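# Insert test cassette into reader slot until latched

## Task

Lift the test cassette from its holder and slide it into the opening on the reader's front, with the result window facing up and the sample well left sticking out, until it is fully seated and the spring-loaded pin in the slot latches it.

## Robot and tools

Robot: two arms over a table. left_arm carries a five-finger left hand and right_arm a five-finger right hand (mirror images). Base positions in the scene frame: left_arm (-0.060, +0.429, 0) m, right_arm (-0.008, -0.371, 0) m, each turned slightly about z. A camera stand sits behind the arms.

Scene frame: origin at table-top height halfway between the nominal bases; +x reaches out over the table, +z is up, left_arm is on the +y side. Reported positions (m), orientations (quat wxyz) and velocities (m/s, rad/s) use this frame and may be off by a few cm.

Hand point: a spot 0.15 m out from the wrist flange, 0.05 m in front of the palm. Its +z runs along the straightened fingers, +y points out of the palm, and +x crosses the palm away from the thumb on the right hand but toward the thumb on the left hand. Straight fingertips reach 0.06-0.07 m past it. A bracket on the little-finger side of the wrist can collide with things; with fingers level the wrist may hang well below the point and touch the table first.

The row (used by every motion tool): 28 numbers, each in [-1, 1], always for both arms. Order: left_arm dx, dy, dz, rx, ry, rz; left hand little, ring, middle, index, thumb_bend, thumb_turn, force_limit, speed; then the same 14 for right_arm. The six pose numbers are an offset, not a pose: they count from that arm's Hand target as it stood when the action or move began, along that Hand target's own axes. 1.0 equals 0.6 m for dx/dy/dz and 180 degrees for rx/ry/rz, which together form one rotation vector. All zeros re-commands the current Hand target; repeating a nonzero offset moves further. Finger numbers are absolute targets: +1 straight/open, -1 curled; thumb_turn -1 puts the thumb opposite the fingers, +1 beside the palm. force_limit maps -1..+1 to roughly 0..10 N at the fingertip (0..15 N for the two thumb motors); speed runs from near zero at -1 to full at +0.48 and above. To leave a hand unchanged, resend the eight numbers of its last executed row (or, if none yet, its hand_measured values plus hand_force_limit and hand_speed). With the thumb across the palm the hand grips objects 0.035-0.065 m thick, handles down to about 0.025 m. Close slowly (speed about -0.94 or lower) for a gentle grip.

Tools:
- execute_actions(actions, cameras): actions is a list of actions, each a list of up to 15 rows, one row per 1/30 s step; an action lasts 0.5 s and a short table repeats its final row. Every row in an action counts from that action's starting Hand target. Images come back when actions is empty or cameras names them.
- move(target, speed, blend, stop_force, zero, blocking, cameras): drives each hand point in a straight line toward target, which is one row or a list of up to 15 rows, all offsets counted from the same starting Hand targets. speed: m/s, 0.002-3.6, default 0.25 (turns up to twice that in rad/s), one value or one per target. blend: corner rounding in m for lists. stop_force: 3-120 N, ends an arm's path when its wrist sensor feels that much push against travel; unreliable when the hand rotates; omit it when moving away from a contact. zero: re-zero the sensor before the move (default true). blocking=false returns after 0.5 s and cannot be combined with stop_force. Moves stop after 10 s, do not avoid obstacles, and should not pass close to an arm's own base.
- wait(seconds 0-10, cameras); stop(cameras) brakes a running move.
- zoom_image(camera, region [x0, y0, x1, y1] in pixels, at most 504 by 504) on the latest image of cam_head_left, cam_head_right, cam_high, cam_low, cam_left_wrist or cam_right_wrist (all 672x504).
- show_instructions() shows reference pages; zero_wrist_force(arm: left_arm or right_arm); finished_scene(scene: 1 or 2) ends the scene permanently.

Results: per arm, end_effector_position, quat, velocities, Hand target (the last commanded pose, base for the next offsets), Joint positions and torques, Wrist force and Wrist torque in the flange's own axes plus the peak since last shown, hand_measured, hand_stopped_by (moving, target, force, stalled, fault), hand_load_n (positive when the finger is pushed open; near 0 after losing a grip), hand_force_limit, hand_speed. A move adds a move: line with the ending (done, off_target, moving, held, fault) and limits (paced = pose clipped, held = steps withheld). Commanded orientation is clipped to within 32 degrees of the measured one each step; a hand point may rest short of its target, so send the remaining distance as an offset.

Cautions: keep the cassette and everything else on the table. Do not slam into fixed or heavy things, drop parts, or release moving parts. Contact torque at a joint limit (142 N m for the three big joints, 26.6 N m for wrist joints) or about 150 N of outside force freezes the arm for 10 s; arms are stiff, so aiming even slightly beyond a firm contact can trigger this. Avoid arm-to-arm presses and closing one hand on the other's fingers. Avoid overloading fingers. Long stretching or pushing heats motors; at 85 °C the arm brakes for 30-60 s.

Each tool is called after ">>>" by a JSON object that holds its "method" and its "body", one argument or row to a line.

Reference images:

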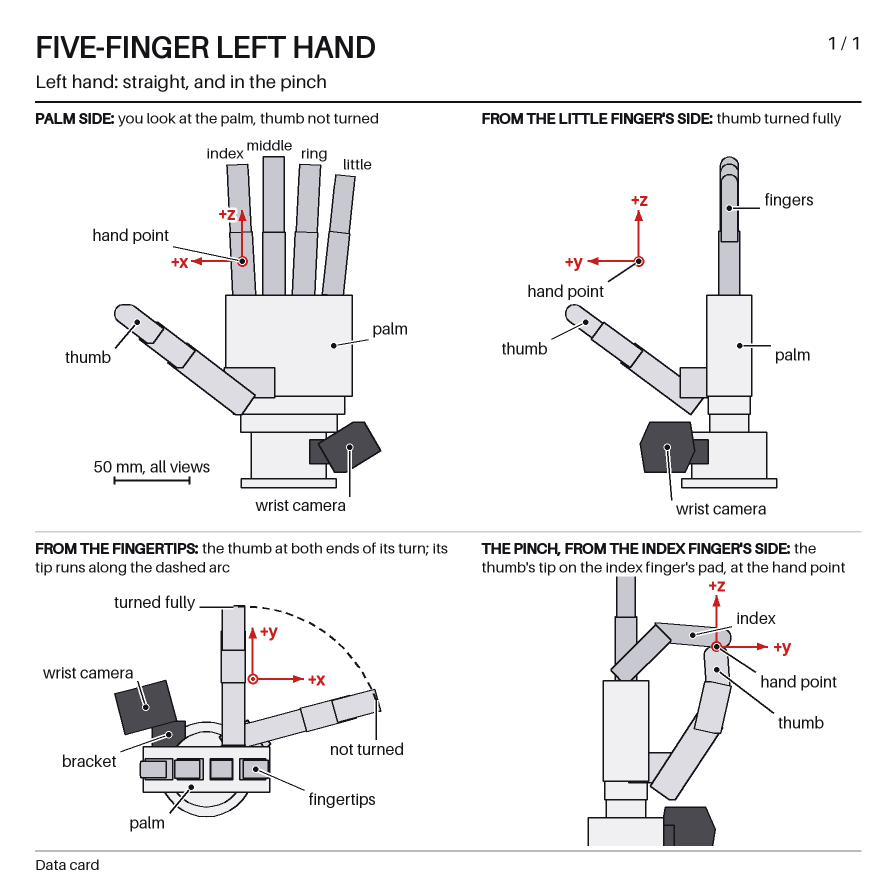

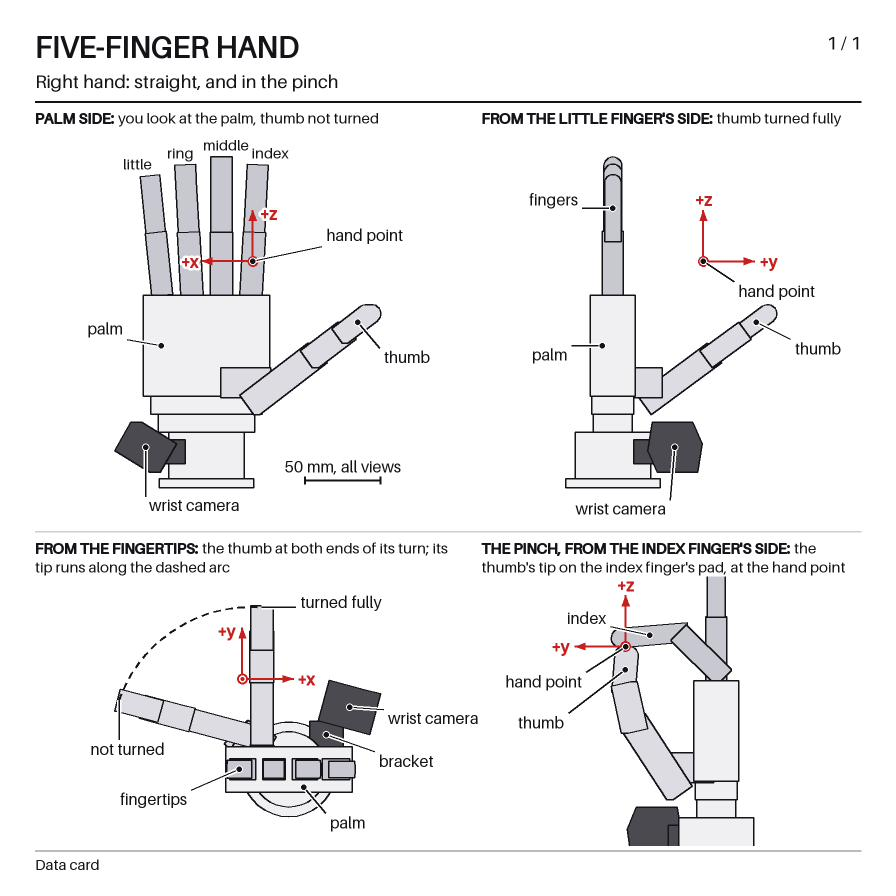

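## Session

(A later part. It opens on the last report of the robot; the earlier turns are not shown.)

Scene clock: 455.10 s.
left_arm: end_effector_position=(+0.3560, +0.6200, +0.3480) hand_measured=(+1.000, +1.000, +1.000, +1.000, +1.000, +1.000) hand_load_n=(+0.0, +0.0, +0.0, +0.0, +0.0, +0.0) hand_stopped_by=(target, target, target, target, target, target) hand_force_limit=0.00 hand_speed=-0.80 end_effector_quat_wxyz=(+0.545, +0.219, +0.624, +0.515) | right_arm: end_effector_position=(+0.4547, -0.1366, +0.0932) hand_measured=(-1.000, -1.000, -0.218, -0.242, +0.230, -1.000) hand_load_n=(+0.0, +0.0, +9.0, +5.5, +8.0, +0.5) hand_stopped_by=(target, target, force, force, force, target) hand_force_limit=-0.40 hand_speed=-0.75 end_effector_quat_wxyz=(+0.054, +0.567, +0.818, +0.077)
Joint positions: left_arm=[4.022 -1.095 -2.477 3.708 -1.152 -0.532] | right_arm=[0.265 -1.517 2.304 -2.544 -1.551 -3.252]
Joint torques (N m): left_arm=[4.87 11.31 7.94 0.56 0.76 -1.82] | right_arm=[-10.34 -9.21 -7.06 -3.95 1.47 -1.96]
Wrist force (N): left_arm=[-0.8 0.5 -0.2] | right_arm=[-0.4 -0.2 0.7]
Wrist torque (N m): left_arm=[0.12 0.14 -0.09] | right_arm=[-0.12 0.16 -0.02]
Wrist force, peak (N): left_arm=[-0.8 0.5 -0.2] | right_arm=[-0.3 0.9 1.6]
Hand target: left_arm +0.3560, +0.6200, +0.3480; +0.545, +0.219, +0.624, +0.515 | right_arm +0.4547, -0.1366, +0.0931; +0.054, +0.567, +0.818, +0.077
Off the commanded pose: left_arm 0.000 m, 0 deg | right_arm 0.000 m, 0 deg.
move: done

>>> {"method": "move", "body": {
  "target": [0,0,0,0,0,0,1,1,1,1,1,1,0,-0.8,0.0001,0.0066,0.0013,0,0,0,-1,-1,-0.6,-0.6,0,-1,-0.4,-0.75],
  "speed": 0.006,
  "stop_force": 4
}}

Scene clock: 460.13 s.
left_arm: end_effector_position=(+0.3560, +0.6200, +0.3480) hand_measured=(+1.000, +1.000, +1.000, +1.000, +1.000, +1.000) hand_load_n=(+0.0, +0.0, +0.0, +0.5, +0.0, +0.0) hand_stopped_by=(target, target, target, target, target, target) hand_force_limit=0.00 hand_speed=-0.80 end_effector_quat_wxyz=(+0.545, +0.219, +0.624, +0.515) | right_arm: end_effector_position=(+0.4584, -0.1352, +0.0931) hand_measured=(-1.000, -1.000, -0.218, -0.242, +0.230, -1.000) hand_load_n=(+0.0, +0.0, +9.5, +5.5, +7.5, +0.0) hand_stopped_by=(target, target, force, force, force, target) hand_force_limit=-0.40 hand_speed=-0.75 end_effector_quat_wxyz=(+0.054, +0.567, +0.818, +0.077)
Joint positions: left_arm=[4.022 -1.095 -2.477 3.708 -1.152 -0.532] | right_arm=[0.266 -1.508 2.294 -2.544 -1.551 -3.251]
Joint torques (N m): left_arm=[5.08 10.01 7.99 0.54 0.72 -1.91] | right_arm=[8.22 -9.35 -32.75 -1.88 -2.13 1.88]
Wrist force (N): left_arm=[-0.3 0.2 0.0] | right_arm=[0.0 -4.0 0.8]
Wrist torque (N m): left_arm=[0.07 0.07 -0.06] | right_arm=[-0.26 0.12 -0.10]
Wrist force, peak (N): left_arm=[-0.6 0.4 -0.7] | right_arm=[-0.3 -4.0 0.4]
Hand target: left_arm +0.3560, +0.6200, +0.3480; +0.545, +0.219, +0.624, +0.515 | right_arm +0.4584, -0.1352, +0.0931; +0.054, +0.567, +0.818, +0.077
Off the commanded pose: left_arm 0.000 m, 0 deg | right_arm 0.000 m, 0 deg.
move: done

>>> {"method": "move", "body": {
  "target": [0,0,0,0,0,0,1,1,1,1,1,1,0,-0.8,0,-0.0003,0.0014,0,0,0,-1,-1,-0.6,-0.6,0,-1,-0.4,-0.75],
  "speed": 0.006
}}

>>> {"method": "move", "body": {
  "target": [0,0,0,0,0,0,1,1,1,1,1,1,0,-0.8,0.0001,0.0066,0.0013,0,0,0,-1,-1,-0.6,-0.6,0,-1,-0.4,-0.75],
  "speed": 0.006,
  "stop_force": 5,
  "cameras": ["cam_right_wrist","cam_head_left"]
}}

>>> {"method": "zoom_image", "body": {
  "camera": "cam_right_wrist",
  "region": [380, 190, 480, 290]
}}

>>> {"method": "zoom_image", "body": {
  "camera": "cam_head_left",
  "region": [290, 350, 320, 380]
}}

Scene clock: 466.77 s.
left_arm: end_effector_position=(+0.3560, +0.6200, +0.3480) hand_measured=(+1.000, +1.000, +1.000, +1.000, +1.000, +1.000) hand_load_n=(+0.0, +0.5, +0.0, +0.0, +0.0, +0.0) hand_stopped_by=(target, target, target, target, target, target) hand_force_limit=0.00 hand_speed=-0.80 end_effector_quat_wxyz=(+0.545, +0.219, +0.624, +0.515) | right_arm: end_effector_position=(+0.4584, -0.1352, +0.0923) hand_measured=(-1.000, -1.000, -0.218, -0.242, +0.230, -1.000) hand_load_n=(+0.0, +0.0, +9.5, +6.0, +7.5, +0.0) hand_stopped_by=(target, target, force, force, force, target) hand_force_limit=-0.40 hand_speed=-0.75 end_effector_quat_wxyz=(+0.054, +0.567, +0.818, +0.077)
Joint positions: left_arm=[4.022 -1.095 -2.477 3.708 -1.152 -0.532] | right_arm=[0.266 -1.506 2.295 -2.546 -1.551 -3.251]
Joint torques (N m): left_arm=[4.22 10.07 7.83 0.46 0.58 -1.97] | right_arm=[7.26 -8.89 -6.4 -4.31 -2.01 1.42]
Wrist force (N): left_arm=[-0.6 0.3 -0.2] | right_arm=[-0.2 -0.4 0.6]
Wrist torque (N m): left_arm=[0.08 0.12 -0.08] | right_arm=[-0.15 0.18 -0.04]
Wrist force, peak (N): left_arm=[-0.7 0.2 -0.4] | right_arm=[-0.4 -4.2 0.5]
Hand target: left_arm +0.3560, +0.6200, +0.3480; +0.545, +0.219, +0.624, +0.515 | right_arm +0.4584, -0.1352, +0.0922; +0.054, +0.567, +0.818, +0.077
Off the commanded pose: left_arm 0.000 m, 0 deg | right_arm 0.000 m, 0 deg.
move: done

Scene clock: 468.30 s.
left_arm: end_effector_position=(+0.3560, +0.6200, +0.3480) hand_measured=(+1.000, +1.000, +1.000, +1.000, +1.000, +1.000) hand_load_n=(+0.0, +0.0, +0.0, +0.0, +0.0, +0.0) hand_stopped_by=(target, target, target, target, target, target) hand_force_limit=0.00 hand_speed=-0.80 end_effector_quat_wxyz=(+0.545, +0.219, +0.624, +0.515) | right_arm: end_effector_position=(+0.4622, -0.1337, +0.0922) hand_measured=(-1.000, -1.000, -0.218, -0.242, +0.230, -1.000) hand_load_n=(+0.0, +0.0, +9.5, +6.0, +7.0, +0.5) hand_stopped_by=(target, target, force, force, force, target) hand_force_limit=-0.40 hand_speed=-0.75 end_effector_quat_wxyz=(+0.054, +0.567, +0.818, +0.077)
Joint positions: left_arm=[4.022 -1.095 -2.477 3.708 -1.152 -0.532] | right_arm=[0.267 -1.497 2.285 -2.546 -1.552 -3.249]
Joint torques (N m): left_arm=[4.66 11 8.46 0.38 0.68 -1.83] | right_arm=[8.25 -9.16 -31.44 -1.71 -2.07 1.81]
Wrist force (N): left_arm=[-0.2 0.4 -0.2] | right_arm=[-0.1 -3.0 0.7]
Wrist torque (N m): left_arm=[0.11 0.05 -0.06] | right_arm=[-0.19 0.13 -0.07]
Wrist force, peak (N): left_arm=[-0.4 0.5 -0.6] | right_arm=[-0.5 -3.4 0.5]
Hand target: left_arm +0.3560, +0.6200, +0.3480; +0.545, +0.219, +0.624, +0.515 | right_arm +0.4622, -0.1337, +0.0922; +0.054, +0.567, +0.818, +0.077
Off the commanded pose: left_arm 0.000 m, 0 deg | right_arm 0.000 m, 0 deg.
move: done
Images, in order (width x height): cam_head_left 672x504, cam_right_wrist 672x504.

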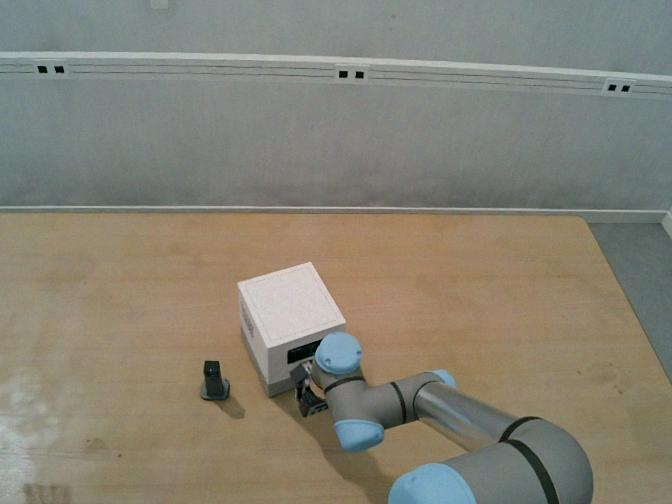

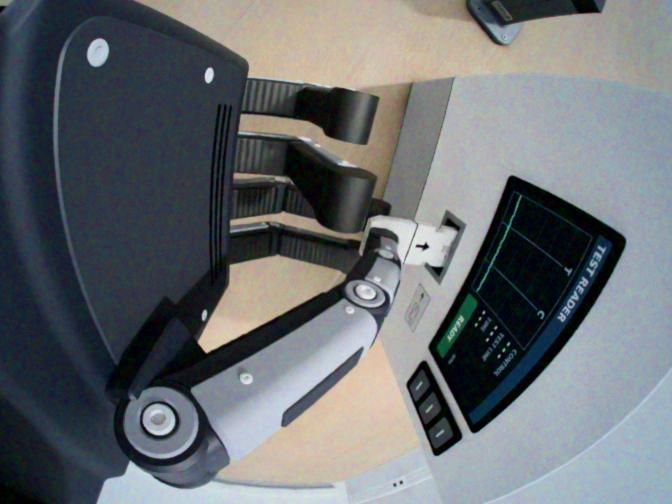

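Scaled by 5.040 from the camera's 672x504 image, which has a finer 960x720 frame.

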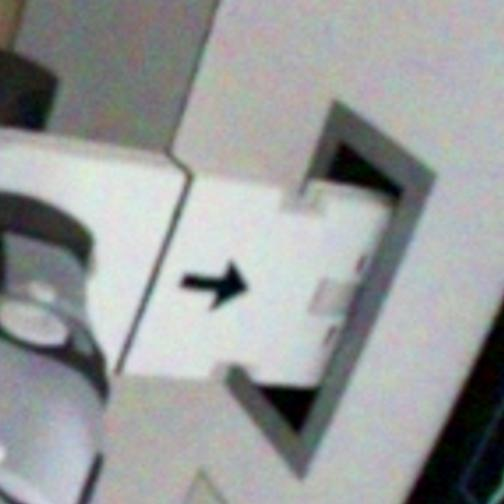

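Scaled by 16.800 from the camera's 672x504 image, which has a finer 960x720 frame.

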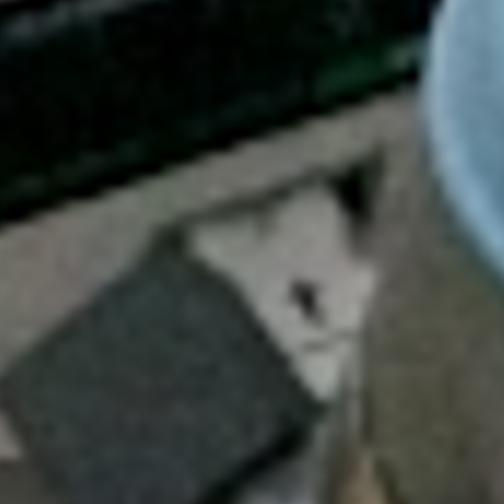

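>>> {"method": "move", "body": {
  "target": [0,0,0,0,0,0,1,1,1,1,1,1,0,-0.8,0.0003,0.0164,0.0033,0,0,0,-1,-1,-0.6,-0.6,0,-1,-0.4,-0.75],
  "speed": 0.01,
  "stop_force": 4,
  "cameras": ["cam_right_wrist"]
}}

Scene clock: 478.67 s.
left_arm: end_effector_position=(+0.3560, +0.6200, +0.3480) hand_measured=(+1.000, +1.000, +1.000, +1.000, +1.000, +1.000) hand_load_n=(+0.0, +0.0, +0.0, +0.0, +0.0, +0.0) hand_stopped_by=(target, target, target, target, target, target) hand_force_limit=0.00 hand_speed=-0.80 end_effector_quat_wxyz=(+0.545, +0.219, +0.624, +0.515) | right_arm: end_effector_position=(+0.4683, -0.1313, +0.0921) hand_measured=(-1.000, -1.000, -0.218, -0.242, +0.230, -1.000) hand_load_n=(+0.0, +0.0, +10.0, +5.5, +8.0, +0.0) hand_stopped_by=(target, target, force, force, force, target) hand_force_limit=-0.40 hand_speed=-0.75 end_effector_quat_wxyz=(+0.054, +0.567, +0.818, +0.077)
Joint positions: left_arm=[4.022 -1.095 -2.477 3.708 -1.152 -0.532] | right_arm=[0.269 -1.482 2.268 -2.544 -1.552 -3.247]
Joint torques (N m): left_arm=[3.84 10.31 8.44 0.6 0.61 -1.78] | right_arm=[-9.38 -36.95 -7.31 -3.16 -0.29 -1.87]
Wrist force (N): left_arm=[-0.2 0.1 -0.3] | right_arm=[-0.5 3.4 4.4]
Wrist torque (N m): left_arm=[0.06 0.06 -0.05] | right_arm=[-0.04 0.11 0.03]
Wrist force, peak (N): left_arm=[-0.7 0.7 -0.5] | right_arm=[-0.3 -7.9 1.4]
Hand target: left_arm +0.3560, +0.6200, +0.3480; +0.545, +0.219, +0.624, +0.515 | right_arm +0.4683, -0.1313, +0.0921; +0.054, +0.567, +0.818, +0.077 (not the last commanded pose)
Off the commanded pose: left_arm 0.000 m, 0 deg | right_arm 0.003 m, 0 deg.
move: contact (right_arm)
Images, in order (width x height): cam_right_wrist 672x504.

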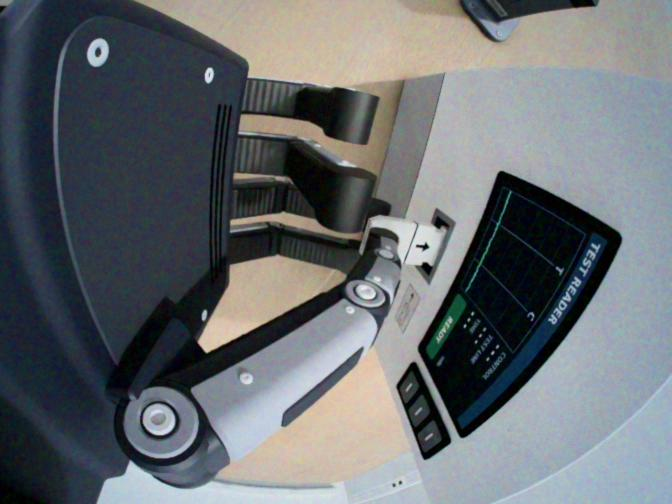

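>>> {"method": "move", "body": {
  "target": [
    [0,0,0,0,0,0,1,1,1,1,1,1,0,-0.8,0,-0.0004,0.0022,0,0,0,-1,-1,-0.6,-0.6,0,-1,-0.4,-0.75]
  ],
  "speed": 0.01,
  "cameras": ["cam_right_wrist"]
}}

Scene clock: 493.03 s.
left_arm: end_effector_position=(+0.3560, +0.6200, +0.3480) hand_measured=(+1.000, +1.000, +1.000, +1.000, +1.000, +1.000) hand_load_n=(+0.0, +0.0, +0.0, +0.0, +0.0, +0.0) hand_stopped_by=(target, target, target, target, target, target) hand_force_limit=0.00 hand_speed=-0.80 end_effector_quat_wxyz=(+0.545, +0.219, +0.624, +0.515) | right_arm: end_effector_position=(+0.4683, -0.1313, +0.0908) hand_measured=(-1.000, -1.000, -0.218, -0.242, +0.230, -1.000) hand_load_n=(+0.0, +0.0, +9.0, +6.0, +7.0, +0.0) hand_stopped_by=(target, target, force, force, force, target) hand_force_limit=-0.40 hand_speed=-0.75 end_effector_quat_wxyz=(+0.054, +0.567, +0.818, +0.077)
Joint positions: left_arm=[4.022 -1.095 -2.477 3.708 -1.152 -0.532] | right_arm=[0.269 -1.479 2.27 -2.548 -1.552 -3.247]
Joint torques (N m): left_arm=[4.87 10.59 8.75 0.51 0.52 -1.77] | right_arm=[-9.12 -10.79 -7.05 -4.02 1.3 -1.95]
Wrist force (N): left_arm=[-0.6 0.1 -0.2] | right_arm=[-0.5 -0.2 0.5]
Wrist torque (N m): left_arm=[0.06 0.10 -0.07] | right_arm=[-0.16 0.16 -0.02]
Wrist force, peak (N): left_arm=[-0.5 0.5 -0.4] | right_arm=[-0.5 3.5 4.7]
Hand target: left_arm +0.3560, +0.6200, +0.3480; +0.545, +0.219, +0.624, +0.515 | right_arm +0.4683, -0.1313, +0.0908; +0.054, +0.567, +0.818, +0.077
Off the commanded pose: left_arm 0.000 m, 0 deg | right_arm 0.000 m, 0 deg.
move: done
Images, in order (width x height): cam_right_wrist 672x504.

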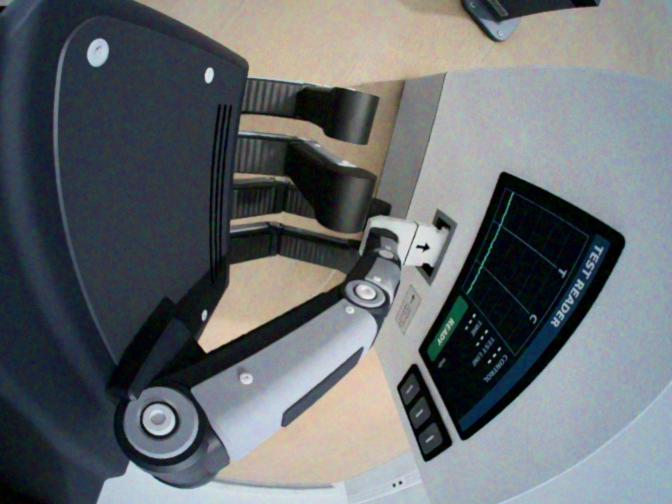

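>>> {"method": "move", "body": {
  "target": [
    [0,0,0,0,0,0,1,1,1,1,1,1,0,-0.8,0,0.0081,0.0022,0,0,0,-1,-1,-0.6,-0.6,0,-1,-0.4,-0.75]
  ],
  "speed": 0.01,
  "stop_force": 4
}}

>>> {"method": "move", "body": {
  "target": [
    [0,0,0,0,0,0,1,1,1,1,1,1,0,-0.8,0,-0.0002,0.0010,0,0,0,-1,-1,-0.6,-0.6,0,-1,-0.4,-0.75]
  ],
  "speed": 0.01
}}

Scene clock: 498.07 s.
left_arm: end_effector_position=(+0.3560, +0.6200, +0.3480) hand_measured=(+1.000, +1.000, +1.000, +1.000, +1.000, +1.000) hand_load_n=(+0.0, +0.0, +0.0, +0.0, +0.0, +0.0) hand_stopped_by=(target, target, target, target, target, target) hand_force_limit=0.00 hand_speed=-0.80 end_effector_quat_wxyz=(+0.545, +0.219, +0.624, +0.515) | right_arm: end_effector_position=(+0.4730, -0.1295, +0.0904) hand_measured=(-1.000, -1.000, -0.218, -0.242, +0.230, -1.000) hand_load_n=(+0.0, +0.0, +9.0, +6.5, +6.5, +0.0) hand_stopped_by=(target, target, force, force, force, target) hand_force_limit=-0.40 hand_speed=-0.75 end_effector_quat_wxyz=(+0.054, +0.567, +0.818, +0.077)
Joint positions: left_arm=[4.022 -1.095 -2.477 3.708 -1.152 -0.532] | right_arm=[0.271 -1.467 2.257 -2.548 -1.552 -3.246]
Joint torques (N m): left_arm=[2.8 9.71 9.27 0.57 0.5 -1.73] | right_arm=[8.58 -10.79 -31.99 -1.63 -1.98 1.84]
Wrist force (N): left_arm=[-0.6 0.3 -0.4] | right_arm=[-0.5 -2.8 0.0]
Wrist torque (N m): left_arm=[0.09 0.11 -0.08] | right_arm=[-0.20 0.17 -0.07]
Wrist force, peak (N): left_arm=[-0.7 0.1 -0.5] | right_arm=[-0.8 -3.1 0.2]
Hand target: left_arm +0.3560, +0.6200, +0.3480; +0.545, +0.219, +0.624, +0.515 | right_arm +0.4730, -0.1295, +0.0904; +0.054, +0.567, +0.818, +0.077
Off the commanded pose: left_arm 0.000 m, 0 deg | right_arm 0.000 m, 0 deg.
move: done

Scene clock: 498.77 s.
left_arm: end_effector_position=(+0.3560, +0.6200, +0.3480) hand_measured=(+1.000, +1.000, +1.000, +1.000, +1.000, +1.000) hand_load_n=(+0.0, +0.0, +0.0, +0.5, +0.0, +0.0) hand_stopped_by=(target, target, target, target, target, target) hand_force_limit=0.00 hand_speed=-0.80 end_effector_quat_wxyz=(+0.545, +0.219, +0.624, +0.515) | right_arm: end_effector_position=(+0.4730, -0.1295, +0.0898) hand_measured=(-1.000, -1.000, -0.218, -0.242, +0.230, -1.000) hand_load_n=(+0.0, +0.0, +9.0, +6.5, +7.0, +0.0) hand_stopped_by=(target, target, force, force, force, target) hand_force_limit=-0.40 hand_speed=-0.75 end_effector_quat_wxyz=(+0.054, +0.567, +0.818, +0.077)
Joint positions: left_arm=[4.022 -1.095 -2.477 3.708 -1.152 -0.532] | right_arm=[0.271 -1.465 2.258 -2.55 -1.552 -3.246]
Joint torques (N m): left_arm=[3.34 9.74 8.33 0.54 0.61 -1.74] | right_arm=[8.1 -10.49 -7.35 -3.82 -2.03 1.62]
Wrist force (N): left_arm=[-0.4 0.0 -0.3] | right_arm=[-0.5 0.0 0.3]
Wrist torque (N m): left_arm=[0.04 0.08 -0.06] | right_arm=[-0.12 0.21 -0.03]
Wrist force, peak (N): left_arm=[-0.6 0.4 -0.4] | right_arm=[-0.4 -3.2 0.2]
Hand target: left_arm +0.3560, +0.6200, +0.3480; +0.545, +0.219, +0.624, +0.515 | right_arm +0.4730, -0.1295, +0.0898; +0.054, +0.567, +0.818, +0.077
Off the commanded pose: left_arm 0.000 m, 0 deg | right_arm 0.000 m, 0 deg.
move: done

>>> {"method": "move", "body": {
  "target": [
    [0,0,0,0,0,0,1,1,1,1,1,1,0,-0.8,0,0.0082,0.0018,0,0,0,-1,-1,-0.6,-0.6,0,-1,-0.4,-0.75]
  ],
  "speed": 0.01,
  "stop_force": 4.5
}}

>>> {"method": "move", "body": {
  "target": [
    [0,0,0,0,0,0,1,1,1,1,1,1,0,-0.8,0,0.0065,0.0014,0,0,0,-1,-1,-0.6,-0.6,0,-1,-0.4,-0.75]
  ],
  "speed": 0.01,
  "stop_force": 5,
  "zero": false
}}

Scene clock: 504.77 s.
left_arm: end_effector_position=(+0.3560, +0.6200, +0.3480) hand_measured=(+1.000, +1.000, +1.000, +1.000, +1.000, +1.000) hand_load_n=(+0.0, +0.0, +0.0, +0.0, +0.0, +0.0) hand_stopped_by=(target, target, target, target, target, target) hand_force_limit=0.00 hand_speed=-0.80 end_effector_quat_wxyz=(+0.545, +0.219, +0.624, +0.515) | right_arm: end_effector_position=(+0.4777, -0.1278, +0.0896) hand_measured=(-1.000, -1.000, -0.218, -0.242, +0.230, -1.000) hand_load_n=(+0.0, +0.0, +9.5, +6.5, +6.0, +0.0) hand_stopped_by=(target, target, force, force, force, target) hand_force_limit=-0.40 hand_speed=-0.75 end_effector_quat_wxyz=(+0.054, +0.567, +0.818, +0.077)
Joint positions: left_arm=[4.022 -1.095 -2.477 3.708 -1.152 -0.532] | right_arm=[0.272 -1.454 2.245 -2.549 -1.552 -3.245]
Joint torques (N m): left_arm=[3.15 10.66 8.47 0.58 0.49 -1.67] | right_arm=[8.89 -11.22 -31.44 -1.51 -2.09 1.69]
Wrist force (N): left_arm=[-0.4 0.3 -0.5] | right_arm=[-0.2 -3.0 0.1]
Wrist torque (N m): left_arm=[0.11 0.08 -0.07] | right_arm=[-0.23 0.15 -0.07]
Wrist force, peak (N): left_arm=[-0.6 0.4 -0.4] | right_arm=[-0.5 -3.1 0.1]
Hand target: left_arm +0.3560, +0.6200, +0.3480; +0.545, +0.219, +0.624, +0.515 | right_arm +0.4777, -0.1278, +0.0896; +0.054, +0.567, +0.818, +0.077
Off the commanded pose: left_arm 0.000 m, 0 deg | right_arm 0.000 m, 0 deg.
move: done

Scene clock: 506.13 s.
left_arm: end_effector_position=(+0.3560, +0.6200, +0.3480) hand_measured=(+1.000, +1.000, +1.000, +1.000, +1.000, +1.000) hand_load_n=(+0.0, +0.0, +0.0, +0.0, +0.0, +0.0) hand_stopped_by=(target, target, target, target, target, target) hand_force_limit=0.00 hand_speed=-0.80 end_effector_quat_wxyz=(+0.545, +0.219, +0.624, +0.515) | right_arm: end_effector_position=(+0.4814, -0.1264, +0.0895) hand_measured=(-1.000, -1.000, -0.218, -0.242, +0.230, -1.000) hand_load_n=(+0.0, -0.5, +9.5, +6.5, +6.5, +0.5) hand_stopped_by=(target, target, force, force, force, target) hand_force_limit=-0.40 hand_speed=-0.75 end_effector_quat_wxyz=(+0.054, +0.567, +0.818, +0.077)
Joint positions: left_arm=[4.022 -1.095 -2.477 3.708 -1.152 -0.532] | right_arm=[0.273 -1.445 2.235 -2.548 -1.553 -3.244]
Joint torques (N m): left_arm=[3.1 9.69 8.93 0.56 0.51 -1.84] | right_arm=[8.14 -11.69 -30.12 -1.31 -1.85 1.8]
Wrist force (N): left_arm=[-0.3 0.5 -0.1] | right_arm=[-0.7 -1.6 0.1]
Wrist torque (N m): left_arm=[0.12 0.08 -0.06] | right_arm=[-0.19 0.16 -0.04]
Wrist force, peak (N): left_arm=[-0.8 0.3 -0.1] | right_arm=[0.1 -3.1 -0.1]
Hand target: left_arm +0.3560, +0.6200, +0.3480; +0.545, +0.219, +0.624, +0.515 | right_arm +0.4814, -0.1264, +0.0895; +0.054, +0.567, +0.818, +0.077
Off the commanded pose: left_arm 0.000 m, 0 deg | right_arm 0.000 m, 0 deg.
move: done

>>> {"method": "move", "body": {
  "target": [
    [0,0,0,0,0,0,1,1,1,1,1,1,0,-0.8,0,0.0100,0.0021,0,0,0,-1,-1,-0.6,-0.6,0,-1,-0.4,-0.75]
  ],
  "speed": 0.008,
  "stop_force": 8,
  "zero": false,
  "cameras": ["cam_right_wrist", "cam_head_left"]
}}

>>> {"method": "zoom_image", "body": {
  "camera": "cam_right_wrist",
  "region": [370, 180, 490, 300]
}}

Scene clock: 510.73 s.
left_arm: end_effector_position=(+0.3560, +0.6200, +0.3480) hand_measured=(+1.000, +1.000, +1.000, +1.000, +1.000, +1.000) hand_load_n=(+0.0, +0.0, +0.0, +0.0, +0.0, +0.0) hand_stopped_by=(target, target, target, target, target, target) hand_force_limit=0.00 hand_speed=-0.80 end_effector_quat_wxyz=(+0.545, +0.219, +0.624, +0.515) | right_arm: end_effector_position=(+0.4826, -0.1259, +0.0895) hand_measured=(-1.000, -1.000, -0.218, -0.242, +0.230, -1.000) hand_load_n=(+0.0, +0.0, +9.5, +6.5, +5.5, +0.0) hand_stopped_by=(target, target, force, force, force, target) hand_force_limit=-0.40 hand_speed=-0.75 end_effector_quat_wxyz=(+0.054, +0.567, +0.818, +0.077)
Joint positions: left_arm=[4.022 -1.095 -2.477 3.708 -1.152 -0.532] | right_arm=[0.273 -1.442 2.232 -2.547 -1.553 -3.244]
Joint torques (N m): left_arm=[2.23 10.02 9.15 0.56 0.49 -1.71] | right_arm=[-7.71 -36.65 -8.67 -4.12 1.42 -1.79]
Wrist force (N): left_arm=[-0.2 0.2 -0.5] | right_arm=[-1.0 -5.9 -2.2]
Wrist torque (N m): left_arm=[0.09 0.04 -0.06] | right_arm=[-0.32 0.19 -0.12]
Wrist force, peak (N): left_arm=[-0.6 0.5 -0.4] | right_arm=[-0.6 -13.3 -5.9]
Hand target: left_arm +0.3560, +0.6200, +0.3480; +0.545, +0.219, +0.624, +0.515 | right_arm +0.4826, -0.1259, +0.0895; +0.054, +0.567, +0.818, +0.077 (not the last commanded pose)
Off the commanded pose: left_arm 0.000 m, 0 deg | right_arm 0.005 m, 0 deg.
move: contact (right_arm)
Images, in order (width x height): cam_head_left 672x504, cam_right_wrist 672x504.

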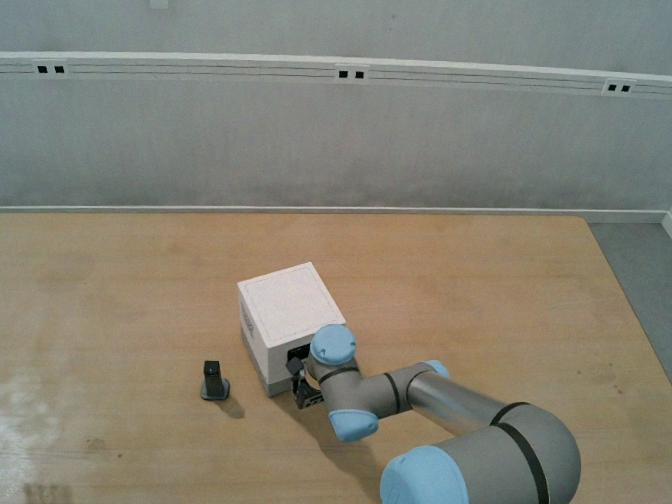

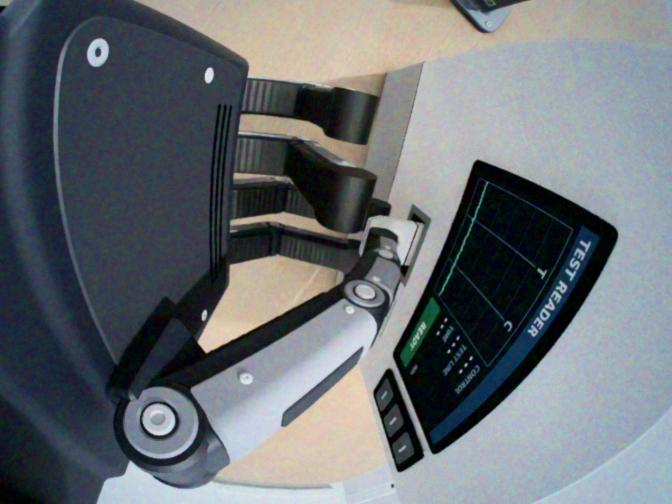

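Scaled by 4.200 from the camera's 672x504 image, which has a finer 960x720 frame.

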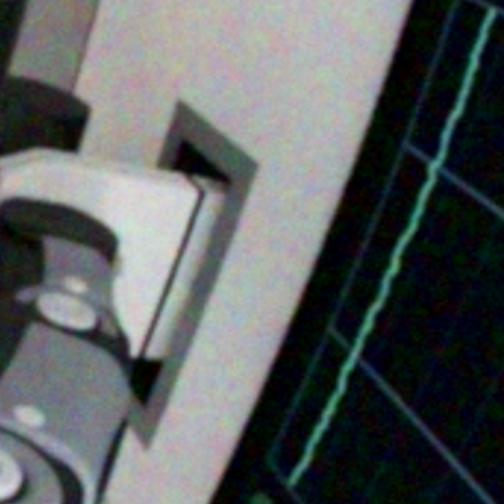

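>>> {"method": "move", "body": {
  "target": [
    [0,0,0,0,0,0,1,1,1,1,1,1,0,-0.8,0,0.0100,0.0021,0,0,0,-1,-1,-0.6,-0.6,0,-1,-0.4,-0.75]
  ],
  "speed": 0.005,
  "stop_force": 11,
  "zero": false
}}

>>> {"method": "move", "body": {
  "target": [
    [0,0,0,0,0,0,1,1,1,1,1,1,0,-0.8,0,-0.0004,0.002,0,0,0,-1,-1,-0.6,-0.6,0,-1,-0.4,-0.75]
  ],
  "speed": 0.01
}}

Scene clock: 517.83 s.
left_arm: end_effector_position=(+0.3560, +0.6200, +0.3480) hand_measured=(+1.000, +1.000, +1.000, +1.000, +1.000, +1.000) hand_load_n=(+0.0, -0.5, +0.0, +0.0, +0.0, +0.0) hand_stopped_by=(target, target, target, target, target, target) hand_force_limit=0.00 hand_speed=-0.80 end_effector_quat_wxyz=(+0.545, +0.219, +0.624, +0.515) | right_arm: end_effector_position=(+0.4827, -0.1259, +0.0895) hand_measured=(-1.000, -1.000, -0.218, -0.242, +0.230, -1.000) hand_load_n=(+0.0, +0.0, +9.0, +6.5, +5.5, +0.0) hand_stopped_by=(target, target, force, force, force, target) hand_force_limit=-0.40 hand_speed=-0.75 end_effector_quat_wxyz=(+0.054, +0.567, +0.818, +0.077)
Joint positions: left_arm=[4.022 -1.095 -2.477 3.708 -1.152 -0.532] | right_arm=[0.273 -1.442 2.232 -2.547 -1.553 -3.244]
Joint torques (N m): left_arm=[2.43 9.62 8.59 0.59 0.54 -1.84] | right_arm=[-2.11 -35.76 -11.18 -4.95 1.09 -0.01]
Wrist force (N): left_arm=[-0.3 0.3 -0.2] | right_arm=[-0.8 -9.4 -4.0]
Wrist torque (N m): left_arm=[0.09 0.07 -0.05] | right_arm=[-0.37 0.22 -0.19]
Wrist force, peak (N): left_arm=[-0.6 0.2 -0.7] | right_arm=[-0.6 -15.4 -5.9]
Hand target: left_arm +0.3560, +0.6200, +0.3480; +0.545, +0.219, +0.624, +0.515 | right_arm +0.4827, -0.1259, +0.0895; +0.054, +0.567, +0.818, +0.077 (not the last commanded pose)
Off the commanded pose: left_arm 0.000 m, 0 deg | right_arm 0.006 m, 0 deg.
move: contact (right_arm)

Scene clock: 518.53 s.
left_arm: end_effector_position=(+0.3560, +0.6200, +0.3480) hand_measured=(+1.000, +1.000, +1.000, +1.000, +1.000, +1.000) hand_load_n=(+0.0, +0.0, +0.0, +0.0, +0.0, +0.0) hand_stopped_by=(target, target, target, target, target, target) hand_force_limit=0.00 hand_speed=-0.80 end_effector_quat_wxyz=(+0.545, +0.219, +0.624, +0.515) | right_arm: end_effector_position=(+0.4827, -0.1259, +0.0884) hand_measured=(-1.000, -1.000, -0.218, -0.242, +0.230, -1.000) hand_load_n=(+0.0, +0.0, +5.5, +4.5, +5.5, -0.5) hand_stopped_by=(target, target, force, force, force, target) hand_force_limit=-0.40 hand_speed=-0.75 end_effector_quat_wxyz=(+0.054, +0.567, +0.818, +0.077)
Joint positions: left_arm=[4.022 -1.095 -2.477 3.708 -1.152 -0.532] | right_arm=[0.273 -1.44 2.233 -2.551 -1.553 -3.244]
Joint torques (N m): left_arm=[2.71 9.74 9.06 0.61 0.48 -1.7] | right_arm=[-2.96 -1.35 -5.75 -3.14 1.2 -0.2]
Wrist force (N): left_arm=[-0.5 0.1 -0.1] | right_arm=[-0.6 -15.6 -22.6]
Wrist torque (N m): left_arm=[0.05 0.10 -0.07] | right_arm=[-0.75 0.43 -0.27]
Wrist force, peak (N): left_arm=[-0.6 0.5 -0.2] | right_arm=[-0.6 -15.6 -22.6]
Hand target: left_arm +0.3560, +0.6200, +0.3480; +0.545, +0.219, +0.624, +0.515 | right_arm +0.4827, -0.1259, +0.0882; +0.054, +0.567, +0.818, +0.077
Off the commanded pose: left_arm 0.000 m, 0 deg | right_arm 0.000 m, 0 deg.
move: done

>>> {"method": "move", "body": {
  "target": [
    [0,0,0,0,0,0,1,1,1,1,1,1,0,-0.8,0,0.0003,-0.0024,0,0,0,-1,-1,-0.6,-0.6,0,-1,-0.4,-0.75]
  ],
  "speed": 0.01,
  "cameras": ["cam_right_wrist"]
}}

>>> {"method": "zoom_image", "body": {
  "camera": "cam_right_wrist",
  "region": [350, 180, 470, 300]
}}

Scene clock: 522.77 s.
left_arm: end_effector_position=(+0.3560, +0.6200, +0.3480) hand_measured=(+1.000, +1.000, +1.000, +1.000, +1.000, +1.000) hand_load_n=(+0.0, +0.0, +0.0, +0.0, +0.0, +0.0) hand_stopped_by=(target, target, target, target, target, target) hand_force_limit=0.00 hand_speed=-0.80 end_effector_quat_wxyz=(+0.545, +0.219, +0.624, +0.515) | right_arm: end_effector_position=(+0.4826, -0.1259, +0.0895) hand_measured=(-1.000, -1.000, -0.218, -0.242, +0.230, -1.000) hand_load_n=(+0.0, +0.0, +10.0, +7.0, +5.5, +0.0) hand_stopped_by=(target, target, force, force, force, target) hand_force_limit=-0.40 hand_speed=-0.75 end_effector_quat_wxyz=(+0.054, +0.567, +0.818, +0.077)
Joint positions: left_arm=[4.022 -1.095 -2.477 3.708 -1.152 -0.532] | right_arm=[0.273 -1.442 2.232 -2.547 -1.553 -3.244]
Joint torques (N m): left_arm=[2.46 10.31 8.64 0.63 0.52 -1.67] | right_arm=[-9.57 -36.46 -32.03 -2.17 1.54 -2.24]
Wrist force (N): left_arm=[-0.5 0.6 -0.3] | right_arm=[-0.5 -4.5 -0.2]
Wrist torque (N m): left_arm=[0.14 0.09 -0.08] | right_arm=[-0.25 0.14 -0.09]
Wrist force, peak (N): left_arm=[-0.5 0.6 -0.3] | right_arm=[-0.6 -15.5 -25.9]
Hand target: left_arm +0.3560, +0.6200, +0.3480; +0.545, +0.219, +0.624, +0.515 | right_arm +0.4826, -0.1259, +0.0897; +0.054, +0.567, +0.818, +0.077
Off the commanded pose: left_arm 0.000 m, 0 deg | right_arm 0.000 m, 0 deg.
move: done
Images, in order (width x height): cam_right_wrist 672x504.

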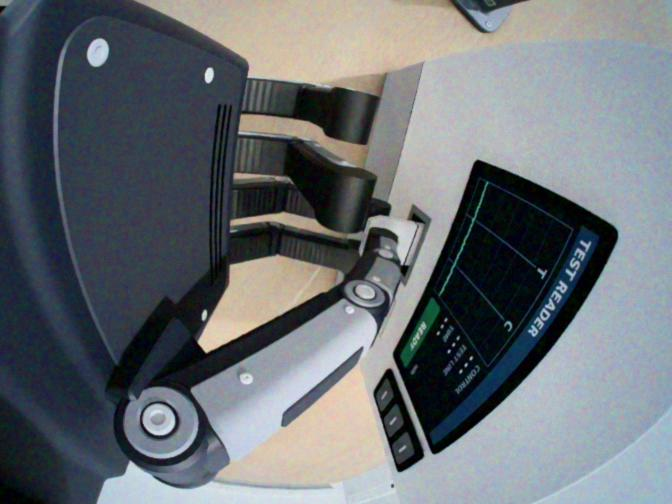

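Scaled by 4.200 from the camera's 672x504 image, which has a finer 960x720 frame.

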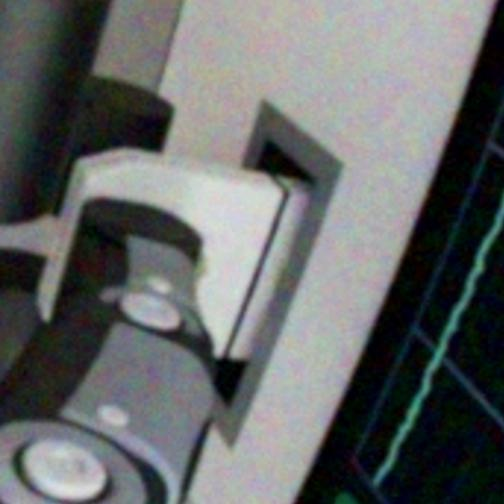

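>>> {"method": "move", "body": {
  "target": [
    [0,0,0,0,0,0,1,1,1,1,1,1,0,-0.8,0,0,0,0,0,0,-1,-1,0.1,0.1,0.33,-1,-0.5,-0.2]
  ],
  "speed": 0.01,
  "cameras": ["cam_right_wrist"]
}}

>>> {"method": "zoom_image", "body": {
  "camera": "cam_right_wrist",
  "region": [350, 180, 470, 300]
}}

Scene clock: 532.37 s.
left_arm: end_effector_position=(+0.3560, +0.6200, +0.3480) hand_measured=(+1.000, +1.000, +1.000, +1.000, +1.000, +1.000) hand_load_n=(+0.0, +0.0, +0.0, +0.0, +0.0, +0.0) hand_stopped_by=(target, target, target, target, target, target) hand_force_limit=0.00 hand_speed=-0.80 end_effector_quat_wxyz=(+0.545, +0.219, +0.624, +0.515) | right_arm: end_effector_position=(+0.4827, -0.1259, +0.0897) hand_measured=(-1.000, -1.000, +0.100, +0.100, +0.330, -1.000) hand_load_n=(+0.0, +0.0, +0.0, +0.0, +0.0, +0.0) hand_stopped_by=(target, target, target, target, target, target) hand_force_limit=-0.50 hand_speed=-0.20 end_effector_quat_wxyz=(+0.054, +0.567, +0.818, +0.077)
Joint positions: left_arm=[4.022 -1.095 -2.477 3.708 -1.152 -0.532] | right_arm=[0.273 -1.443 2.232 -2.546 -1.553 -3.244]
Joint torques (N m): left_arm=[2.4 10.25 9.2 0.56 0.44 -1.67] | right_arm=[-8.45 -34.1 -25.79 -2.19 1.63 -1.83]
Wrist force (N): left_arm=[-0.3 0.5 -0.5] | right_arm=[-0.3 -1.1 0.8]
Wrist torque (N m): left_arm=[0.13 0.06 -0.07] | right_arm=[-0.18 0.15 -0.03]
Wrist force, peak (N): left_arm=[-0.7 0.0 -0.8] | right_arm=[-0.5 -6.1 -0.3]
Hand target: left_arm +0.3560, +0.6200, +0.3480; +0.545, +0.219, +0.624, +0.515 | right_arm +0.4826, -0.1259, +0.0897; +0.054, +0.567, +0.818, +0.077
Off the commanded pose: left_arm 0.000 m, 0 deg | right_arm 0.000 m, 0 deg.
move: done
Images, in order (width x height): cam_right_wrist 672x504.

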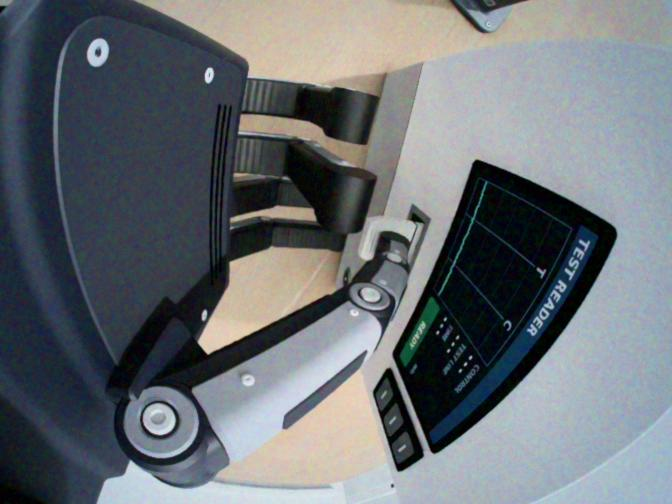

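Scaled by 4.200 from the camera's 672x504 image, which has a finer 960x720 frame.

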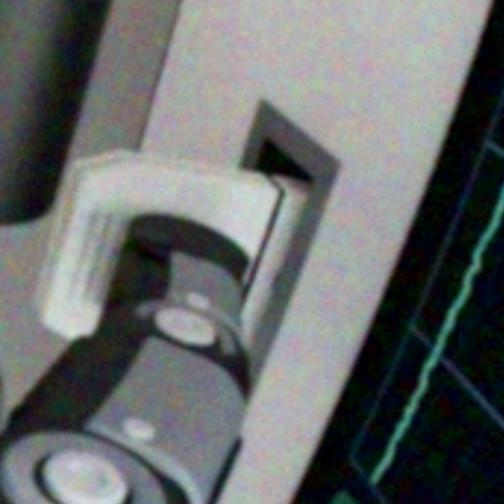

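>>> {"method": "move", "body": {
  "target": [
    [0,0,0,0,0,0,1,1,1,1,1,1,0,-0.8,-0.0016,-0.0657,-0.0125,0,0,0,-1,-1,0.1,0.1,0.33,-1,-0.5,-0.2]
  ],
  "speed": 0.03,
  "stop_force": 3,
  "cameras": ["cam_right_wrist"]
}}

>>> {"method": "zoom_image", "body": {
  "camera": "cam_right_wrist",
  "region": [370, 180, 490, 300]
}}

Scene clock: 539.17 s.
left_arm: end_effector_position=(+0.3560, +0.6200, +0.3480) hand_measured=(+1.000, +1.000, +1.000, +1.000, +1.000, +1.000) hand_load_n=(+0.0, +0.0, +0.0, +0.0, +0.0, +0.0) hand_stopped_by=(target, target, target, target, target, target) hand_force_limit=0.00 hand_speed=-0.80 end_effector_quat_wxyz=(+0.545, +0.219, +0.624, +0.515) | right_arm: end_effector_position=(+0.4454, -0.1409, +0.0897) hand_measured=(-1.000, -1.000, +0.100, +0.100, +0.330, -1.000) hand_load_n=(+0.0, +0.0, +0.0, +0.0, +0.0, +0.0) hand_stopped_by=(target, target, target, target, target, target) hand_force_limit=-0.50 hand_speed=-0.20 end_effector_quat_wxyz=(+0.054, +0.567, +0.818, +0.077)
Joint positions: left_arm=[4.022 -1.095 -2.477 3.708 -1.152 -0.532] | right_arm=[0.26 -1.533 2.334 -2.558 -1.55 -3.257]
Joint torques (N m): left_arm=[1.8 9.32 8.95 0.75 0.37 -1.7] | right_arm=[-9.94 -32.78 -7.3 -4.19 2.29 -1.95]
Wrist force (N): left_arm=[-0.4 0.2 0.0] | right_arm=[-0.4 -1.1 0.8]
Wrist torque (N m): left_arm=[0.05 0.08 -0.05] | right_arm=[-0.20 0.17 0.11]
Wrist force, peak (N): left_arm=[-0.8 0.5 -0.1] | right_arm=[-0.4 -1.2 1.0]
Hand target: left_arm +0.3560, +0.6200, +0.3480; +0.545, +0.219, +0.624, +0.515 | right_arm +0.4454, -0.1409, +0.0897; +0.054, +0.567, +0.818, +0.077
Off the commanded pose: left_arm 0.000 m, 0 deg | right_arm 0.000 m, 0 deg.
move: done
Images, in order (width x height): cam_right_wrist 672x504.

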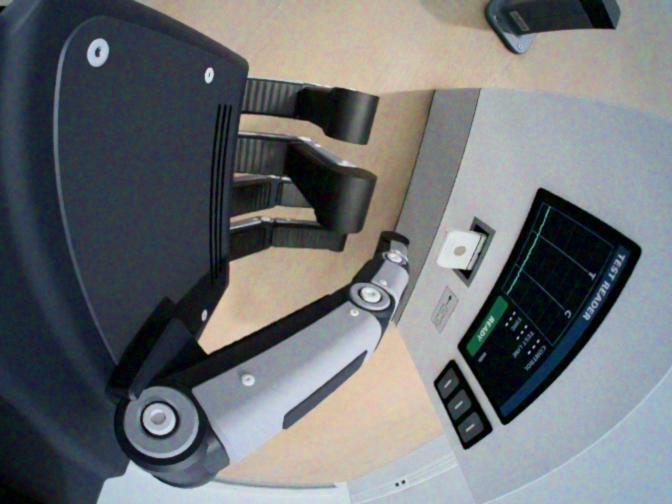

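Scaled by 4.200 from the camera's 672x504 image, which has a finer 960x720 frame.

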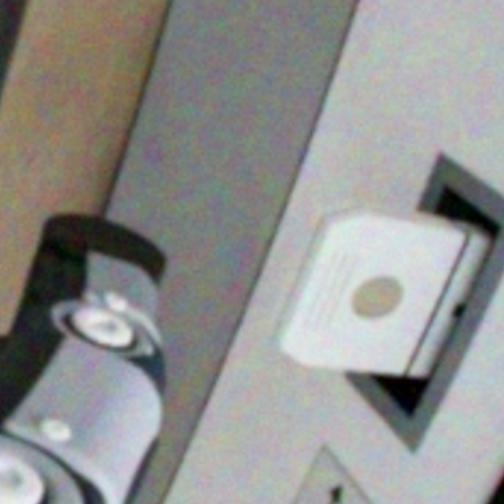

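>>> {"method": "move", "body": {
  "target": [
    [0,0,0,0,0,0,1,1,1,1,1,1,0,-0.8,0,0,0,0,0,0,-1,-1,0.1,0.1,0.12,-1,-0.5,-0.3]
  ],
  "speed": 0.01
}}

>>> {"method": "move", "body": {
  "target": [
    [0,0,0,0,0,0,1,1,1,1,1,1,0,-0.8,0,0,0,0,0,0,-1,-1,-0.6,-0.6,0.12,-1,-0.5,-0.5]
  ],
  "speed": 0.01,
  "cameras": ["cam_right_wrist"]
}}

>>> {"method": "zoom_image", "body": {
  "camera": "cam_right_wrist",
  "region": [350, 180, 500, 300]
}}

Scene clock: 545.23 s.
left_arm: end_effector_position=(+0.3560, +0.6200, +0.3480) hand_measured=(+1.000, +1.000, +1.000, +1.000, +1.000, +1.000) hand_load_n=(+0.0, +0.0, +0.0, +0.0, +0.0, +0.0) hand_stopped_by=(target, target, target, target, target, target) hand_force_limit=0.00 hand_speed=-0.80 end_effector_quat_wxyz=(+0.545, +0.219, +0.624, +0.515) | right_arm: end_effector_position=(+0.4454, -0.1409, +0.0897) hand_measured=(-1.000, -1.000, +0.100, +0.100, +0.120, -1.000) hand_load_n=(+0.0, +0.0, +0.0, +0.0, +0.0, +0.0) hand_stopped_by=(target, target, target, target, target, target) hand_force_limit=-0.50 hand_speed=-0.30 end_effector_quat_wxyz=(+0.054, +0.567, +0.818, +0.077)
Joint positions: left_arm=[4.022 -1.095 -2.477 3.708 -1.152 -0.532] | right_arm=[0.26 -1.533 2.334 -2.558 -1.55 -3.257]
Joint torques (N m): left_arm=[1.5 9.55 9.18 0.63 0.25 -1.65] | right_arm=[-9.5 -32.67 -9.34 -3.96 2.4 -1.95]
Wrist force (N): left_arm=[-0.6 0.2 -0.3] | right_arm=[-0.5 -1.0 0.8]
Wrist torque (N m): left_arm=[0.08 0.11 -0.08] | right_arm=[-0.18 0.18 0.10]
Wrist force, peak (N): left_arm=[-0.7 0.1 -0.3] | right_arm=[-0.6 -1.1 1.0]
Hand target: left_arm +0.3560, +0.6200, +0.3480; +0.545, +0.219, +0.624, +0.515 | right_arm +0.4454, -0.1409, +0.0897; +0.054, +0.567, +0.818, +0.077
Off the commanded pose: left_arm 0.000 m, 0 deg | right_arm 0.000 m, 0 deg.
move: done

Scene clock: 545.77 s.
left_arm: end_effector_position=(+0.3560, +0.6200, +0.3480) hand_measured=(+1.000, +1.000, +1.000, +1.000, +1.000, +1.000) hand_load_n=(+0.0, +0.0, +0.0, +0.0, +0.0, +0.0) hand_stopped_by=(target, target, target, target, target, target) hand_force_limit=0.00 hand_speed=-0.80 end_effector_quat_wxyz=(+0.545, +0.219, +0.624, +0.515) | right_arm: end_effector_position=(+0.4454, -0.1409, +0.0897) hand_measured=(-1.000, -1.000, -0.258, -0.262, +0.120, -1.000) hand_load_n=(+0.0, +0.0, +13.5, +3.0, +1.5, -2.5) hand_stopped_by=(target, target, force, force, target, target) hand_force_limit=-0.50 hand_speed=-0.50 end_effector_quat_wxyz=(+0.054, +0.567, +0.818, +0.077)
Joint positions: left_arm=[4.022 -1.095 -2.477 3.708 -1.152 -0.532] | right_arm=[0.26 -1.533 2.334 -2.558 -1.55 -3.257]
Joint torques (N m): left_arm=[1.62 9.54 8.99 0.61 0.31 -1.68] | right_arm=[-8.13 -32.81 -9.93 -3.78 2.13 -1.89]
Wrist force (N): left_arm=[-0.5 0.3 -0.3] | right_arm=[-0.3 -0.8 0.8]
Wrist torque (N m): left_arm=[0.09 0.10 -0.07] | right_arm=[-0.16 0.14 0.12]
Wrist force, peak (N): left_arm=[-0.5 0.5 -0.3] | right_arm=[-0.4 -0.9 1.1]
Hand target: left_arm +0.3560, +0.6200, +0.3480; +0.545, +0.219, +0.624, +0.515 | right_arm +0.4454, -0.1409, +0.0897; +0.054, +0.567, +0.818, +0.077
Off the commanded pose: left_arm 0.000 m, 0 deg | right_arm 0.000 m, 0 deg.
move: done
Images, in order (width x height): cam_right_wrist 672x504.

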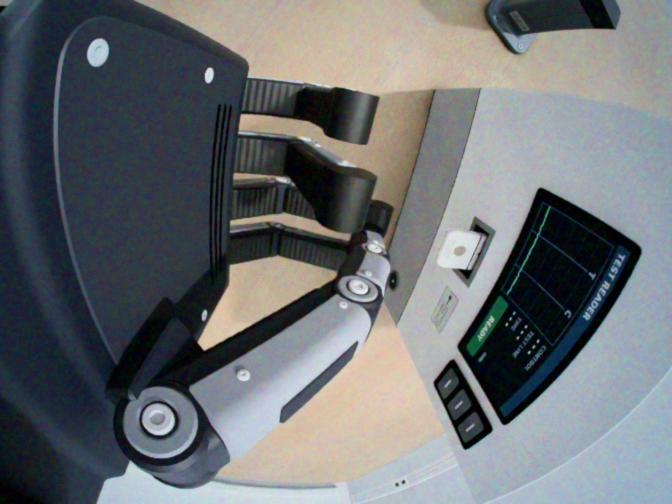

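Scaled by 3.360 from the camera's 672x504 image, which has a finer 960x720 frame.

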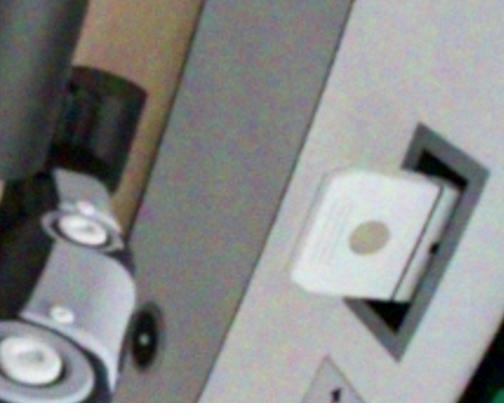

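>>> {"method": "move", "body": {
  "target": [
    [0,0,0,0,0,0,1,1,1,1,1,1,0,-0.8,0.0017,0.0706,0.0135,0,0,0,-1,-1,-0.6,-0.6,0.12,-1,-0.5,-0.5]
  ],
  "speed": 0.015,
  "stop_force": 8,
  "cameras": ["cam_right_wrist"]
}}

>>> {"method": "zoom_image", "body": {
  "camera": "cam_right_wrist",
  "region": [350, 180, 500, 300]
}}

Scene clock: 553.63 s.
left_arm: end_effector_position=(+0.3560, +0.6200, +0.3480) hand_measured=(+1.000, +1.000, +1.000, +1.000, +1.000, +1.000) hand_load_n=(+0.0, +0.0, +0.0, +0.0, +0.0, +0.0) hand_stopped_by=(target, target, target, target, target, target) hand_force_limit=0.00 hand_speed=-0.80 end_effector_quat_wxyz=(+0.545, +0.219, +0.624, +0.515) | right_arm: end_effector_position=(+0.4767, -0.1283, +0.0896) hand_measured=(-1.000, -1.000, -0.258, -0.262, +0.120, -1.000) hand_load_n=(+0.0, +0.0, +16.0, +3.5, +1.5, -3.0) hand_stopped_by=(target, target, force, force, target, target) hand_force_limit=-0.50 hand_speed=-0.50 end_effector_quat_wxyz=(+0.054, +0.567, +0.818, +0.077)
Joint positions: left_arm=[4.022 -1.095 -2.477 3.708 -1.152 -0.532] | right_arm=[0.271 -1.456 2.248 -2.549 -1.552 -3.246]
Joint torques (N m): left_arm=[1.32 10.08 9.65 0.6 0.18 -1.52] | right_arm=[-9.17 -40.89 -11.71 -4.63 0.65 -1.99]
Wrist force (N): left_arm=[-0.3 0.2 -0.2] | right_arm=[-0.4 -3.2 7.8]
Wrist torque (N m): left_arm=[0.07 0.06 -0.05] | right_arm=[-0.15 0.03 -0.07]
Wrist force, peak (N): left_arm=[-0.8 0.5 -0.3] | right_arm=[-0.4 -10.3 7.3]
Hand target: left_arm +0.3560, +0.6200, +0.3480; +0.545, +0.219, +0.624, +0.515 | right_arm +0.4767, -0.1283, +0.0896; +0.054, +0.567, +0.818, +0.077 (not the last commanded pose)
Off the commanded pose: left_arm 0.000 m, 0 deg | right_arm 0.009 m, 0 deg.
move: contact (right_arm)
Images, in order (width x height): cam_right_wrist 672x504.

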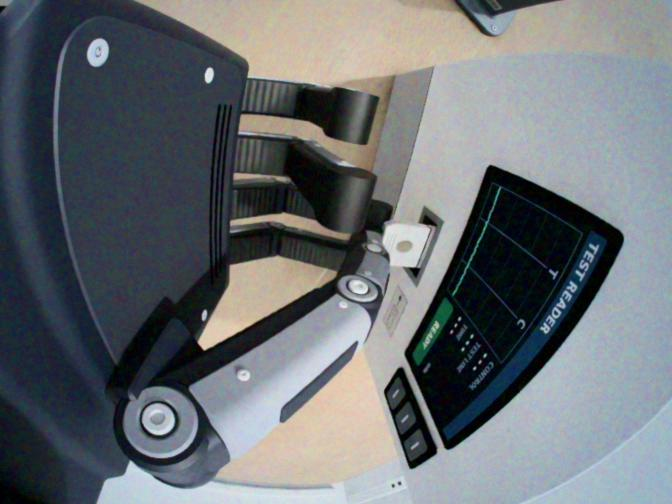

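Scaled by 3.360 from the camera's 672x504 image, which has a finer 960x720 frame.

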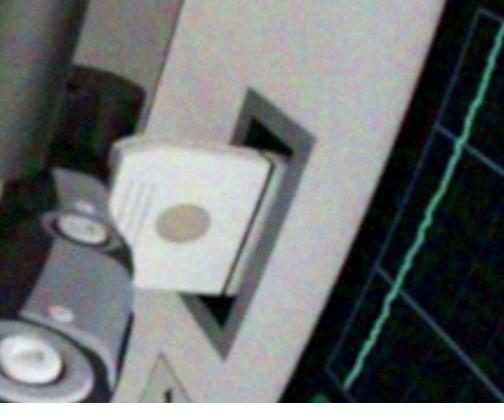

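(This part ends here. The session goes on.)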